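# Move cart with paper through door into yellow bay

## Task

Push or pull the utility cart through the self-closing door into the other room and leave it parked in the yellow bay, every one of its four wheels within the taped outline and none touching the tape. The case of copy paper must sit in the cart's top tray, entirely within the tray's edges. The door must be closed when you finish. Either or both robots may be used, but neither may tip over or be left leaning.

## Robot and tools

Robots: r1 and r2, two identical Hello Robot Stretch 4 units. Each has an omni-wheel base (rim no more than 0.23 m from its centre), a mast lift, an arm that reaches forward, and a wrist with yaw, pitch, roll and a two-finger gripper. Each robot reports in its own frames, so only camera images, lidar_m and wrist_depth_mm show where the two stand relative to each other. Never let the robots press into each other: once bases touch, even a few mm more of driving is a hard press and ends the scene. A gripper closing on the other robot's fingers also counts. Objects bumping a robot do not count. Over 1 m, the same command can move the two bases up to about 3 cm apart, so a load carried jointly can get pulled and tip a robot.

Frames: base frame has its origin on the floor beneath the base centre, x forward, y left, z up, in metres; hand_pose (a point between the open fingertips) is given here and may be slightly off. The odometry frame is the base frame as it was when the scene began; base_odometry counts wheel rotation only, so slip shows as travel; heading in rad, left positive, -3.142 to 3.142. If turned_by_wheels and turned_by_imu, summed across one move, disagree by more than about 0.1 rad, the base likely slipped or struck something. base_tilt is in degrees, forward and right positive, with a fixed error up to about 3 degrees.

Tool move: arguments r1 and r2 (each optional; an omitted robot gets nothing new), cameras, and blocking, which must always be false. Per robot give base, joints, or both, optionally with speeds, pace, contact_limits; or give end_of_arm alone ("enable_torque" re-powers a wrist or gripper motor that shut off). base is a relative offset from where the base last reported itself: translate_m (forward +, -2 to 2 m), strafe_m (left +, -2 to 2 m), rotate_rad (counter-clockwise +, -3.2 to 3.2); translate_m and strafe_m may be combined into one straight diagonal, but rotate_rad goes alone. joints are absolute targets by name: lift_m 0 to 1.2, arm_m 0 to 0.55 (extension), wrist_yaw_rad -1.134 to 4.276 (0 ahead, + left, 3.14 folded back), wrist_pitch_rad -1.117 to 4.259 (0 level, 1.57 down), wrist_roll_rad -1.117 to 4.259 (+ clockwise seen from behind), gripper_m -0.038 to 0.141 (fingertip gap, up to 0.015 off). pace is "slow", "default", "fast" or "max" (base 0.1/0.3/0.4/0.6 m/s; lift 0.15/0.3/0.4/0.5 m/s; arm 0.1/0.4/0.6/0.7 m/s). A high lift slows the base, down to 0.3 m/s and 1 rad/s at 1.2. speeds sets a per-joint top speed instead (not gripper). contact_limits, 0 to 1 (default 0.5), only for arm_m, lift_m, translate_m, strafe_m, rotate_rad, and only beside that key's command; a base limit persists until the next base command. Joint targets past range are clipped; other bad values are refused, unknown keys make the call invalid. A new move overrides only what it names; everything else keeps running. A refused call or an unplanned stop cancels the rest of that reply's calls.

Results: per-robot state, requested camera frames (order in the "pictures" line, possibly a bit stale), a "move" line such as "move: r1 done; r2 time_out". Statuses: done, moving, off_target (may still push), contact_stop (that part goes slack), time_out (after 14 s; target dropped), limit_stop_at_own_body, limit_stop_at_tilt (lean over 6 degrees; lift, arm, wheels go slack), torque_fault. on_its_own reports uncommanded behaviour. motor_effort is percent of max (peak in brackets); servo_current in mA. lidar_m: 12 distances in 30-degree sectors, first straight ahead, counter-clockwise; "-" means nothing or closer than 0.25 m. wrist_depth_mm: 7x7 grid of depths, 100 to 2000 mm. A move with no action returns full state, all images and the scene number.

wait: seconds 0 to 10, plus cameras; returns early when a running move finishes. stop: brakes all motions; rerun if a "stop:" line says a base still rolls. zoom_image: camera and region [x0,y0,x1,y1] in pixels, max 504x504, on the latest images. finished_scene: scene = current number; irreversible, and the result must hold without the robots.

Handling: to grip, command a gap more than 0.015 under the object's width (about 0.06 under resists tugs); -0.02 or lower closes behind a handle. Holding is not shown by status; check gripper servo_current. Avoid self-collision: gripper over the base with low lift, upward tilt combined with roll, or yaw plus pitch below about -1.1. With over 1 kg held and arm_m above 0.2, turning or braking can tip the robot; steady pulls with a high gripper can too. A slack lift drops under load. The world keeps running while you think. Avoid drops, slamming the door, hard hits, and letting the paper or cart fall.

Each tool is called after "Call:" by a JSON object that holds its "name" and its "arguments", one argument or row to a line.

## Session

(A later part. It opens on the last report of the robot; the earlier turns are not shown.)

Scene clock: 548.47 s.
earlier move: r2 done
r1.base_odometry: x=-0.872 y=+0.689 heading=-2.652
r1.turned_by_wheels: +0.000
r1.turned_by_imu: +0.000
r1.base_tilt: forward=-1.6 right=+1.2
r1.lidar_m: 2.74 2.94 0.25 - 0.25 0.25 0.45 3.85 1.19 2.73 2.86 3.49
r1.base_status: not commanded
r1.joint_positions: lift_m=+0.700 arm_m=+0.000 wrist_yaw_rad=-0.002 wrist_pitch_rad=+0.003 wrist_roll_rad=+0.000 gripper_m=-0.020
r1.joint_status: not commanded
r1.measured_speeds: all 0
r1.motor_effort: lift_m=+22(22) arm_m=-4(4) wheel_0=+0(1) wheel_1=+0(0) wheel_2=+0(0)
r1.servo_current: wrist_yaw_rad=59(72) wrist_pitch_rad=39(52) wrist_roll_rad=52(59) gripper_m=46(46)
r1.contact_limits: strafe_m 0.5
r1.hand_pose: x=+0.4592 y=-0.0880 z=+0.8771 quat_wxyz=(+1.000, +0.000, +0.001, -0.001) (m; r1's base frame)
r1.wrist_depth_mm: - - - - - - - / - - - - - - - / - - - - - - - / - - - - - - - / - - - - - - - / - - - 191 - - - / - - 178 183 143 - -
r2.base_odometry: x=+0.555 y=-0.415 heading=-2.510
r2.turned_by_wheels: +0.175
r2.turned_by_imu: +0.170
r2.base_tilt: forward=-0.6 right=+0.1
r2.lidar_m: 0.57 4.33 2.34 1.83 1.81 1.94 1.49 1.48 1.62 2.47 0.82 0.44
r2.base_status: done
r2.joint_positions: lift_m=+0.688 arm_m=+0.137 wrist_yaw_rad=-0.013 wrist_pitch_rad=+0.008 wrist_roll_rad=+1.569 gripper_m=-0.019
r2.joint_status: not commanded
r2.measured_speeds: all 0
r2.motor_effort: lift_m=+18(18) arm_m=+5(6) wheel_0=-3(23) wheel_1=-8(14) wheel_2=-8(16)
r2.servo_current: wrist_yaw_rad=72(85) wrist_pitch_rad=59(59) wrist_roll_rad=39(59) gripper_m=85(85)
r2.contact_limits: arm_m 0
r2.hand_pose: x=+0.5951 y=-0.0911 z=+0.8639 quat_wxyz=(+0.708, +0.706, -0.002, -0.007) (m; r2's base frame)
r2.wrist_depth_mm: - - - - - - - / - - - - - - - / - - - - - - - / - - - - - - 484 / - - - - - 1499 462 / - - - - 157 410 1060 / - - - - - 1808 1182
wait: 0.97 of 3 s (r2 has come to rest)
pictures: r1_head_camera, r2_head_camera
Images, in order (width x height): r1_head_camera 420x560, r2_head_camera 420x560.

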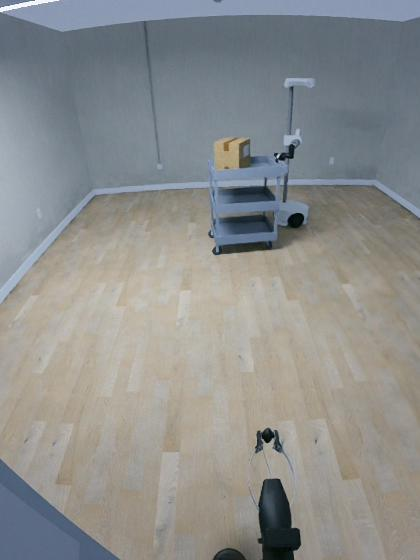

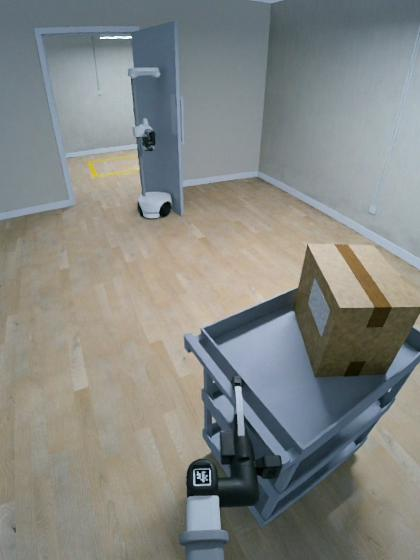

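Call:
{"name": "move", "arguments": {
  "blocking": false,
  "r2": {"joints":{"gripper_m":0.141}}
}}

Call:
{"name": "wait", "arguments": {
  "seconds": 3
}}

Call:
{"name": "move", "arguments": {
  "blocking": false,
  "r2": {"joints":{"arm_m":0.0},"pace":"slow"}
}}

Call:
{"name": "wait", "arguments": {
  "seconds": 3,
  "cameras": ["r2_head_camera","r1_head_camera"]
}}

Scene clock: 579.83 s.
move: r2 moving
r1: as last shown
r1.base_tilt: forward=-1.6 right=+1.3
r1.lidar_m: 2.71 2.93 0.25 - 0.25 0.25 0.46 3.85 1.20 2.73 2.85 3.49
r1.servo_current: wrist_yaw_rad=46(59) wrist_pitch_rad=39(46) wrist_roll_rad=46(59) gripper_m=46(46)
r1.contact_limits: strafe_m 0.5
r1.wrist_depth_mm: - - - - - - - / - - - - - - - / - - - - - - - / - - - - - - - / - - - - - - - / - - - 191 - - - / - - 178 183 144 - -
r2.base_odometry: x=+0.555 y=-0.415 heading=-2.510
r2.turned_by_wheels: +0.000
r2.turned_by_imu: +0.001
r2.base_tilt: forward=-0.7 right=+0.1
r2.lidar_m: 0.58 4.31 2.34 1.82 1.80 1.92 1.51 1.48 1.64 2.47 0.78 0.43
r2.base_status: not commanded
r2.joint_positions: lift_m=+0.688 arm_m=+0.137 wrist_yaw_rad=-0.013 wrist_pitch_rad=+0.008 wrist_roll_rad=+1.569 gripper_m=+0.005
r2.joint_status: gripper_m moving
r2.measured_speeds: all 0
r2.motor_effort: lift_m=+18(18) arm_m=+5(5) wheel_0=-3(4) wheel_1=-8(8) wheel_2=-8(8)
r2.servo_current: wrist_yaw_rad=72(85) wrist_pitch_rad=46(52) wrist_roll_rad=46(59) gripper_m=78(85)
r2.contact_limits: arm_m 0
r2.hand_pose: x=+0.5951 y=-0.0911 z=+0.8639 quat_wxyz=(+0.708, +0.706, -0.002, -0.007) (m; r2's base frame)
r2.wrist_depth_mm: - - - - - - - / - - - - - - - / - - - - - - - / - - - - - - 484 / - - - - - 1464 466 / - - 185 - 161 421 1118 / - - - - - 1708 1182
pictures: none

Scene clock: 581.80 s.
earlier move: r2 done
r1.base_odometry: x=-0.872 y=+0.689 heading=-2.652
r1.turned_by_wheels: +0.000
r1.turned_by_imu: +0.000
r1.base_tilt: forward=-1.6 right=+1.3
r1.lidar_m: 2.75 2.93 0.25 - 0.25 0.25 0.47 3.85 1.20 2.74 2.84 3.47
r1.base_status: not commanded
r1.joint_positions: lift_m=+0.700 arm_m=+0.000 wrist_yaw_rad=-0.002 wrist_pitch_rad=+0.003 wrist_roll_rad=+0.000 gripper_m=-0.020
r1.joint_status: not commanded
r1.measured_speeds: all 0
r1.motor_effort: lift_m=+22(22) arm_m=-4(4) wheel_0=+0(1) wheel_1=+0(0) wheel_2=+0(0)
r1.servo_current: wrist_yaw_rad=52(72) wrist_pitch_rad=39(52) wrist_roll_rad=39(59) gripper_m=46(52)
r1.contact_limits: strafe_m 0.5
r1.hand_pose: x=+0.4592 y=-0.0880 z=+0.8771 quat_wxyz=(+1.000, +0.000, +0.001, -0.001) (m; r1's base frame)
r1.wrist_depth_mm: - - - - - - - / - - - - - - - / - - - - - - - / - - - - - - - / - - - - - - - / - - - 191 - - - / - - 178 183 144 - -
r2.base_odometry: x=+0.555 y=-0.415 heading=-2.509
r2.turned_by_wheels: +0.001
r2.turned_by_imu: +0.001
r2.base_tilt: forward=-0.7 right=+0.0
r2.lidar_m: 0.56 4.33 2.34 1.83 1.78 1.88 1.49 1.48 1.63 2.47 0.80 0.44
r2.base_status: not commanded
r2.joint_positions: lift_m=+0.688 arm_m=+0.137 wrist_yaw_rad=-0.001 wrist_pitch_rad=+0.008 wrist_roll_rad=+1.569 gripper_m=+0.141
r2.joint_status: all done
r2.measured_speeds: all 0
r2.motor_effort: lift_m=+18(18) arm_m=+5(5) wheel_0=-2(4) wheel_1=-4(8) wheel_2=-4(8)
r2.servo_current: wrist_yaw_rad=52(85) wrist_pitch_rad=39(59) wrist_roll_rad=46(59) gripper_m=52(124)
r2.contact_limits: arm_m 0
r2.hand_pose: x=+0.5961 y=-0.0877 z=+0.8639 quat_wxyz=(+0.708, +0.706, +0.002, -0.003) (m; r2's base frame)
r2.wrist_depth_mm: - - - - - - - / - - - - - - - / - - - - - - - / - - - - - - 477 / - - - - - 1366 445 / - - 203 152 193 1397 1205 / - - - - - 1863 1182
wait: 1.97 of 3 s (r2 has come to rest)
pictures: none

Scene clock: 582.30 s.
move: r2 moving
r1: as last shown
r1.lidar_m: 2.74 2.92 0.25 - 0.25 0.25 0.44 3.84 1.20 2.71 2.88 3.53
r1.motor_effort: lift_m=+22(22) arm_m=-4(4) wheel_0=+0(0) wheel_1=+0(0) wheel_2=+0(0)
r1.servo_current: wrist_yaw_rad=46(52) wrist_pitch_rad=39(52) wrist_roll_rad=46(52) gripper_m=39(46)
r1.contact_limits: strafe_m 0.5
r2.base_odometry: x=+0.555 y=-0.415 heading=-2.509
r2.turned_by_wheels: +0.000
r2.turned_by_imu: +0.000
r2.base_tilt: forward=-0.7 right=+0.1
r2.lidar_m: 0.53 4.32 2.32 1.85 1.80 1.95 1.51 1.47 1.63 2.47 0.83 0.44
r2.base_status: not commanded
r2.joint_positions: lift_m=+0.688 arm_m=+0.125 wrist_yaw_rad=-0.001 wrist_pitch_rad=+0.008 wrist_roll_rad=+1.569 gripper_m=+0.141
r2.joint_status: arm_m moving
r2.measured_speeds: translate_m=+0.000 strafe_m=+0.000 rotate_rad=+0.000 lift_m=+0.000 arm_m=-0.049 wrist_yaw_rad=+0.000 wrist_pitch_rad=+0.000 wrist_roll_rad=+0.000
r2.motor_effort: lift_m=+18(18) arm_m=-10(10) wheel_0=-2(2) wheel_1=-4(5) wheel_2=-4(5)
r2.servo_current: wrist_yaw_rad=39(52) wrist_pitch_rad=52(52) wrist_roll_rad=52(65) gripper_m=52(52)
r2.hand_pose: x=+0.5837 y=-0.0876 z=+0.8639 quat_wxyz=(+0.708, +0.706, +0.003, -0.003) (m; r2's base frame)
r2.wrist_depth_mm: - - - - - - - / - - - - - - - / - - - - - - - / - - - - - 1499 492 / - - - - - 1537 459 / - - - 152 212 1397 1182 / - - - - - 1863 1229
pictures: none

Scene clock: 584.47 s.
earlier move: r2 done
r1.base_odometry: x=-0.872 y=+0.689 heading=-2.652
r1.turned_by_wheels: +0.000
r1.turned_by_imu: +0.000
r1.base_tilt: forward=-1.6 right=+1.3
r1.lidar_m: 2.74 2.90 0.25 - 0.25 0.25 0.48 3.87 1.20 2.71 2.83 3.50
r1.base_status: not commanded
r1.joint_positions: lift_m=+0.700 arm_m=+0.000 wrist_yaw_rad=-0.002 wrist_pitch_rad=+0.003 wrist_roll_rad=+0.000 gripper_m=-0.020
r1.joint_status: not commanded
r1.measured_speeds: all 0
r1.motor_effort: lift_m=+22(22) arm_m=-4(4) wheel_0=+0(1) wheel_1=+0(1) wheel_2=+0(0)
r1.servo_current: wrist_yaw_rad=52(65) wrist_pitch_rad=39(52) wrist_roll_rad=52(65) gripper_m=33(52)
r1.contact_limits: strafe_m 0.5
r1.hand_pose: x=+0.4592 y=-0.0880 z=+0.8771 quat_wxyz=(+1.000, +0.000, +0.001, -0.001) (m; r1's base frame)
r1.wrist_depth_mm: - - - - - - - / - - - - - - - / - - - - - - - / - - - - - - - / - - - - - - - / - - - 191 - - - / - - 178 183 143 - -
r2.base_odometry: x=+0.555 y=-0.415 heading=-2.509
r2.turned_by_wheels: +0.000
r2.turned_by_imu: +0.000
r2.base_tilt: forward=-0.7 right=+0.0
r2.lidar_m: 0.50 4.33 2.34 1.83 1.81 1.89 1.49 1.49 1.63 2.49 0.83 0.41
r2.base_status: not commanded
r2.joint_positions: lift_m=+0.688 arm_m=+0.000 wrist_yaw_rad=-0.001 wrist_pitch_rad=+0.008 wrist_roll_rad=+1.569 gripper_m=+0.141
r2.joint_status: all done
r2.measured_speeds: all 0
r2.motor_effort: lift_m=+18(18) arm_m=-7(13) wheel_0=-2(3) wheel_1=-5(5) wheel_2=-5(5)
r2.servo_current: wrist_yaw_rad=46(65) wrist_pitch_rad=52(59) wrist_roll_rad=52(65) gripper_m=52(59)
r2.hand_pose: x=+0.4594 y=-0.0876 z=+0.8640 quat_wxyz=(+0.708, +0.706, +0.002, -0.003) (m; r2's base frame)
r2.wrist_depth_mm: - - 462 168 148 176 - / - - - 137 134 - - / - - - 152 146 - - / - - - 201 347 - - / - - - 399 544 554 500 / - - - 418 - 1430 1205 / - - - - - 1863 1160
wait: 2.17 of 3 s (r2 has come to rest)
pictures: r1_head_camera, r2_head_camera
Images, in order (width x height): r1_head_camera 420x560, r2_head_camera 420x560.

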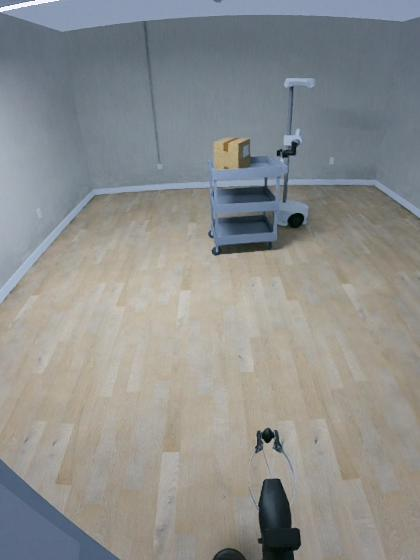

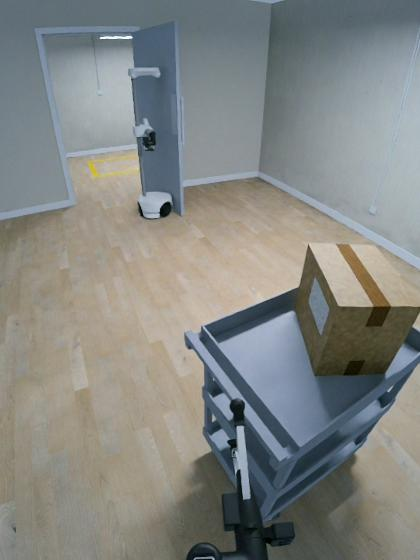

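Call:
{"name": "move", "arguments": {
  "blocking": false,
  "r2": {"base":{"translate_m":-0.15},"pace":"slow"}
}}

Call:
{"name": "wait", "arguments": {
  "seconds": 3
}}

Call:
{"name": "move", "arguments": {
  "blocking": false,
  "r2": {"base":{"strafe_m":0.6},"joints":{"lift_m":0.75}}
}}

Call:
{"name": "wait", "arguments": {
  "seconds": 5
}}

Call:
{"name": "move", "arguments": {
  "blocking": false,
  "r2": {"base":{"rotate_rad":-1.05}}
}}

Call:
{"name": "wait", "arguments": {
  "seconds": 3,
  "cameras": ["r2_head_camera","r1_head_camera","r2_wrist_camera"]
}}

Scene clock: 598.03 s.
move: r2 moving
r1: as last shown
r1.lidar_m: 2.74 2.93 0.25 - 0.25 0.25 0.46 3.85 1.19 2.72 2.86 3.52
r1.motor_effort: lift_m=+22(22) arm_m=-4(4) wheel_0=-1(1) wheel_1=+0(0) wheel_2=+0(0)
r1.servo_current: wrist_yaw_rad=52(59) wrist_pitch_rad=46(52) wrist_roll_rad=39(65) gripper_m=46(46)
r1.contact_limits: strafe_m 0.5
r1.wrist_depth_mm: - - - - - - - / - - - - - - - / - - - - - - - / - - - - - - - / - - - - - - - / - - - 191 - - - / - - 178 183 144 - -
r2.base_odometry: x=+0.565 y=-0.408 heading=-2.509
r2.turned_by_wheels: +0.000
r2.turned_by_imu: +0.000
r2.base_tilt: forward=-0.6 right=+0.0
r2.lidar_m: 0.51 4.33 2.31 1.84 1.80 1.90 1.50 1.47 1.62 2.45 0.84 0.40
r2.base_status: translate_m moving
r2.joint_positions: lift_m=+0.688 arm_m=+0.000 wrist_yaw_rad=-0.001 wrist_pitch_rad=+0.008 wrist_roll_rad=+1.569 gripper_m=+0.141
r2.joint_status: not commanded
r2.measured_speeds: translate_m=-0.048 strafe_m=+0.000 rotate_rad=+0.001 lift_m=+0.000 arm_m=+0.000 wrist_yaw_rad=+0.000 wrist_pitch_rad=+0.000 wrist_roll_rad=+0.000
r2.motor_effort: lift_m=+18(18) arm_m=-7(7) wheel_0=-7(7) wheel_1=-6(8) wheel_2=+8(9)
r2.servo_current: wrist_yaw_rad=33(46) wrist_pitch_rad=46(59) wrist_roll_rad=52(52) gripper_m=59(59)
r2.hand_pose: x=+0.4594 y=-0.0876 z=+0.8640 quat_wxyz=(+0.708, +0.706, +0.002, -0.003) (m; r2's base frame)
r2.wrist_depth_mm: - - 466 174 166 182 187 / - - - 150 145 - - / - - - 161 155 - - / - - - 229 384 - - / - - - 413 - 574 554 / - - - 512 - 1464 1229 / - - - - - 1808 1160
pictures: none

Scene clock: 600.33 s.
earlier move: r2 done
r1.base_odometry: x=-0.872 y=+0.689 heading=-2.652
r1.turned_by_wheels: +0.000
r1.turned_by_imu: +0.000
r1.base_tilt: forward=-1.6 right=+1.3
r1.lidar_m: 2.72 2.92 0.25 - 0.25 0.25 0.47 3.84 1.18 2.70 2.86 3.68
r1.base_status: not commanded
r1.joint_positions: lift_m=+0.700 arm_m=+0.000 wrist_yaw_rad=-0.002 wrist_pitch_rad=+0.003 wrist_roll_rad=+0.000 gripper_m=-0.020
r1.joint_status: not commanded
r1.measured_speeds: all 0
r1.motor_effort: lift_m=+22(22) arm_m=-4(4) wheel_0=+0(1) wheel_1=+0(0) wheel_2=+0(0)
r1.servo_current: wrist_yaw_rad=52(72) wrist_pitch_rad=46(52) wrist_roll_rad=52(72) gripper_m=46(52)
r1.contact_limits: strafe_m 0.5
r1.hand_pose: x=+0.4592 y=-0.0880 z=+0.8771 quat_wxyz=(+1.000, +0.000, +0.001, -0.001) (m; r1's base frame)
r1.wrist_depth_mm: - - - - - - - / - - - - - - - / - - - - - - - / - - - - - - - / - - - - - - - / - - - 191 - - - / - - 178 183 143 - -
r2.base_odometry: x=+0.676 y=-0.327 heading=-2.510
r2.turned_by_wheels: +0.000
r2.turned_by_imu: +0.000
r2.base_tilt: forward=-0.7 right=+0.1
r2.lidar_m: 0.59 4.47 2.26 1.78 1.71 1.73 1.37 1.32 1.47 2.25 2.98 0.52
r2.base_status: done
r2.joint_positions: lift_m=+0.688 arm_m=+0.000 wrist_yaw_rad=-0.001 wrist_pitch_rad=+0.008 wrist_roll_rad=+1.569 gripper_m=+0.141
r2.joint_status: not commanded
r2.measured_speeds: all 0
r2.motor_effort: lift_m=+18(18) arm_m=-7(7) wheel_0=-4(9) wheel_1=-5(8) wheel_2=+4(11)
r2.servo_current: wrist_yaw_rad=52(65) wrist_pitch_rad=39(59) wrist_roll_rad=33(59) gripper_m=46(59)
r2.hand_pose: x=+0.4594 y=-0.0876 z=+0.8640 quat_wxyz=(+0.708, +0.706, +0.002, -0.003) (m; r2's base frame)
r2.wrist_depth_mm: - - 544 347 347 - - / - - 741 319 319 317 320 / - - - 291 - - - / - - - 480 - - 492 / - - - - - 1430 1229 / - - - - - 1430 1205 / - - - - - 1863 1160
wait: 2.30 of 3 s (r2 has come to rest)
pictures: none

Scene clock: 600.83 s.
move: r2 moving
r1: as last shown
r1.base_tilt: forward=-1.6 right=+1.2
r1.lidar_m: 2.75 2.90 0.25 - 0.25 0.25 0.46 3.83 1.18 2.74 2.86 3.61
r1.servo_current: wrist_yaw_rad=39(59) wrist_pitch_rad=46(46) wrist_roll_rad=46(59) gripper_m=39(46)
r1.contact_limits: strafe_m 0.5
r1.wrist_depth_mm: - - - - - - - / - - - - - - - / - - - - - - - / - - - - - - - / - - - - - - - / - - - 191 - - - / - - 178 183 144 - -
r2.base_odometry: x=+0.697 y=-0.356 heading=-2.510
r2.turned_by_wheels: +0.000
r2.turned_by_imu: +0.000
r2.base_tilt: forward=-0.7 right=+0.1
r2.lidar_m: 0.66 4.44 2.23 1.75 1.73 1.72 1.39 1.36 1.47 2.28 2.97 0.57
r2.base_status: strafe_m moving
r2.joint_positions: lift_m=+0.725 arm_m=+0.000 wrist_yaw_rad=-0.001 wrist_pitch_rad=+0.008 wrist_roll_rad=+1.569 gripper_m=+0.141
r2.joint_status: lift_m moving
r2.measured_speeds: translate_m=+0.001 strafe_m=+0.142 rotate_rad=-0.007 lift_m=+0.128 arm_m=+0.000 wrist_yaw_rad=+0.000 wrist_pitch_rad=+0.000 wrist_roll_rad=+0.000
r2.motor_effort: lift_m=+24(24) arm_m=-7(7) wheel_0=-10(14) wheel_1=+12(12) wheel_2=+0(4)
r2.servo_current: wrist_yaw_rad=39(52) wrist_pitch_rad=52(52) wrist_roll_rad=46(59) gripper_m=52(52)
r2.hand_pose: x=+0.4594 y=-0.0876 z=+0.9009 quat_wxyz=(+0.708, +0.706, +0.002, -0.003) (m; r2's base frame)
r2.wrist_depth_mm: - - 544 539 322 324 - / - - - 759 297 329 - / - - - - 430 - - / - - - - - - 544 / - - - - - 1661 1255 / - - - - - 1464 1255 / - - - - - 1921 1229
pictures: none

Scene clock: 603.67 s.
earlier move: r2 done
r1.base_odometry: x=-0.872 y=+0.689 heading=-2.652
r1.turned_by_wheels: +0.000
r1.turned_by_imu: +0.000
r1.base_tilt: forward=-1.6 right=+1.3
r1.lidar_m: 2.73 2.93 0.25 - 0.25 0.25 0.46 3.85 1.17 2.73 2.86 3.41
r1.base_status: not commanded
r1.joint_positions: lift_m=+0.700 arm_m=+0.000 wrist_yaw_rad=-0.002 wrist_pitch_rad=+0.003 wrist_roll_rad=+0.000 gripper_m=-0.020
r1.joint_status: not commanded
r1.measured_speeds: all 0
r1.motor_effort: lift_m=+22(22) arm_m=-4(4) wheel_0=+0(1) wheel_1=+0(0) wheel_2=+0(0)
r1.servo_current: wrist_yaw_rad=52(78) wrist_pitch_rad=46(52) wrist_roll_rad=59(65) gripper_m=39(52)
r1.contact_limits: strafe_m 0.5
r1.hand_pose: x=+0.4592 y=-0.0880 z=+0.8771 quat_wxyz=(+1.000, +0.000, +0.001, -0.001) (m; r1's base frame)
r1.wrist_depth_mm: - - - - - - - / - - - - - - - / - - - - - - - / - - - - - - - / - - - - - - - / - - - 191 - - - / - - 178 183 143 - -
r2.base_odometry: x=+1.030 y=-0.811 heading=-2.510
r2.turned_by_wheels: +0.000
r2.turned_by_imu: +0.000
r2.base_tilt: forward=-0.7 right=+0.0
r2.lidar_m: 3.32 3.24 1.55 1.21 1.17 1.34 1.57 1.55 1.73 2.63 0.91 0.95
r2.base_status: done
r2.joint_positions: lift_m=+0.750 arm_m=+0.000 wrist_yaw_rad=-0.001 wrist_pitch_rad=+0.008 wrist_roll_rad=+1.569 gripper_m=+0.141
r2.joint_status: all done
r2.measured_speeds: all 0
r2.motor_effort: lift_m=+21(24) arm_m=-7(7) wheel_0=+0(15) wheel_1=-1(12) wheel_2=+0(4)
r2.servo_current: wrist_yaw_rad=46(59) wrist_pitch_rad=46(59) wrist_roll_rad=33(59) gripper_m=52(59)
r2.hand_pose: x=+0.4594 y=-0.0876 z=+0.9257 quat_wxyz=(+0.708, +0.706, +0.002, -0.003) (m; r2's base frame)
r2.wrist_depth_mm: - - - - - 1863 1255 / - - - - - 1808 1255 / - - - - - 1863 1281 / - - - - - 1863 1255 / - - - - - 1756 1281 / - - - - - 1499 1281 / - - - - - - 1281
wait: 2.83 of 5 s (r2 has come to rest)
pictures: none

Scene clock: 604.17 s.
move: r2 moving
r1: as last shown
r1.lidar_m: 2.74 2.93 0.25 - 0.25 0.25 0.44 3.86 1.20 2.73 2.84 3.36
r1.servo_current: wrist_yaw_rad=72(72) wrist_pitch_rad=46(46) wrist_roll_rad=46(59) gripper_m=39(52)
r1.contact_limits: strafe_m 0.5
r1.wrist_depth_mm: - - - - - - - / - - - - - - - / - - - - - - - / - - - - - - - / - - - - - - - / - - - 192 - - - / - - 177 183 144 - -
r2.base_odometry: x=+1.030 y=-0.811 heading=-2.761
r2.turned_by_wheels: -0.251
r2.turned_by_imu: -0.244
r2.base_tilt: forward=-0.7 right=+0.0
r2.lidar_m: 3.36 3.68 2.00 1.30 1.19 1.21 1.62 1.56 1.57 2.02 3.52 0.91
r2.base_status: rotate_rad moving
r2.joint_positions: lift_m=+0.750 arm_m=+0.000 wrist_yaw_rad=-0.001 wrist_pitch_rad=+0.008 wrist_roll_rad=+1.569 gripper_m=+0.141
r2.joint_status: not commanded
r2.measured_speeds: translate_m=+0.001 strafe_m=+0.000 rotate_rad=-0.974 lift_m=+0.000 arm_m=+0.000 wrist_yaw_rad=+0.000 wrist_pitch_rad=+0.000 wrist_roll_rad=+0.000
r2.motor_effort: lift_m=+21(21) arm_m=-7(7) wheel_0=+7(12) wheel_1=+9(10) wheel_2=+10(11)
r2.servo_current: wrist_yaw_rad=33(52) wrist_pitch_rad=52(52) wrist_roll_rad=39(59) gripper_m=52(59)
r2.hand_pose: x=+0.4594 y=-0.0876 z=+0.9257 quat_wxyz=(+0.708, +0.706, +0.002, -0.003) (m; r2's base frame)
r2.wrist_depth_mm: - - - - - 741 1308 / - - - - - 1808 1255 / - - - - - 1808 1281 / - - - - - 1863 1281 / - - - - - 1708 1281 / - - - - - 1537 1255 / - - - - - - 1255
pictures: none

Scene clock: 605.40 s.
earlier move: r2 done
r1.base_odometry: x=-0.872 y=+0.689 heading=-2.652
r1.turned_by_wheels: +0.000
r1.turned_by_imu: +0.000
r1.base_tilt: forward=-1.6 right=+1.3
r1.lidar_m: 2.73 2.94 0.25 - 0.25 0.25 0.46 3.86 1.19 2.71 2.85 3.55
r1.base_status: not commanded
r1.joint_positions: lift_m=+0.700 arm_m=+0.000 wrist_yaw_rad=-0.002 wrist_pitch_rad=+0.003 wrist_roll_rad=+0.000 gripper_m=-0.020
r1.joint_status: not commanded
r1.measured_speeds: all 0
r1.motor_effort: lift_m=+22(22) arm_m=-4(4) wheel_0=+0(1) wheel_1=+0(0) wheel_2=+0(0)
r1.servo_current: wrist_yaw_rad=46(72) wrist_pitch_rad=46(52) wrist_roll_rad=46(59) gripper_m=46(52)
r1.contact_limits: strafe_m 0.5
r1.hand_pose: x=+0.4592 y=-0.0880 z=+0.8771 quat_wxyz=(+1.000, +0.000, +0.001, -0.001) (m; r1's base frame)
r1.wrist_depth_mm: - - - - - - - / - - - - - - - / - - - - - - - / - - - - - - - / - - - - - - - / - - - 191 - - - / - - 178 183 144 - -
r2.base_odometry: x=+1.030 y=-0.811 heading=+2.724
r2.turned_by_wheels: -0.798
r2.turned_by_imu: -0.777
r2.base_tilt: forward=-0.7 right=+0.0
r2.lidar_m: 0.90 0.95 3.33 3.18 1.56 1.22 1.18 1.37 1.58 1.56 1.72 2.63
r2.base_status: done
r2.joint_positions: lift_m=+0.750 arm_m=+0.000 wrist_yaw_rad=-0.001 wrist_pitch_rad=+0.008 wrist_roll_rad=+1.569 gripper_m=+0.141
r2.joint_status: not commanded
r2.measured_speeds: all 0
r2.motor_effort: lift_m=+21(21) arm_m=-7(7) wheel_0=+5(12) wheel_1=+3(11) wheel_2=+3(11)
r2.servo_current: wrist_yaw_rad=59(59) wrist_pitch_rad=52(52) wrist_roll_rad=52(59) gripper_m=52(59)
r2.hand_pose: x=+0.4594 y=-0.0876 z=+0.9257 quat_wxyz=(+0.708, +0.706, +0.002, -0.003) (m; r2's base frame)
r2.wrist_depth_mm: - - - - - 1808 1255 / - - - - - 1756 1281 / - - - - - 1863 1255 / - - - - - 1808 1281 / - - - - - 1255 1160 / - - 1042 991 199 202 - / - - - - - - -
wait: 1.23 of 3 s (r2 has come to rest)
pictures: r1_head_camera, r2_head_camera, r2_wrist_camera
Images, in order (width x height): r1_head_camera 420x560, r2_head_camera 420x560, r2_wrist_camera 616x392.

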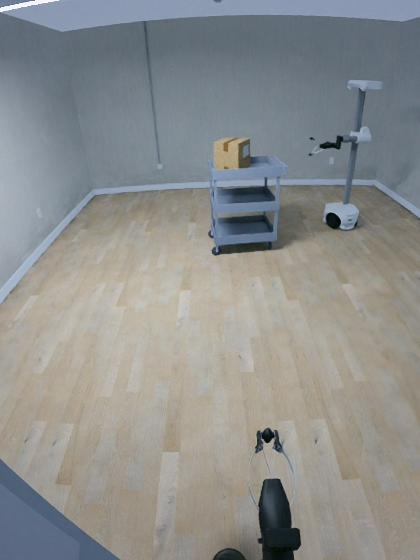

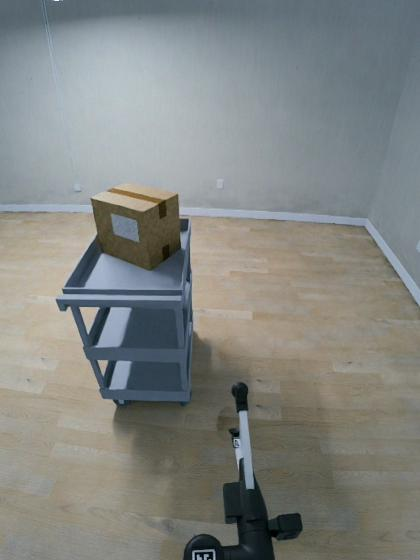

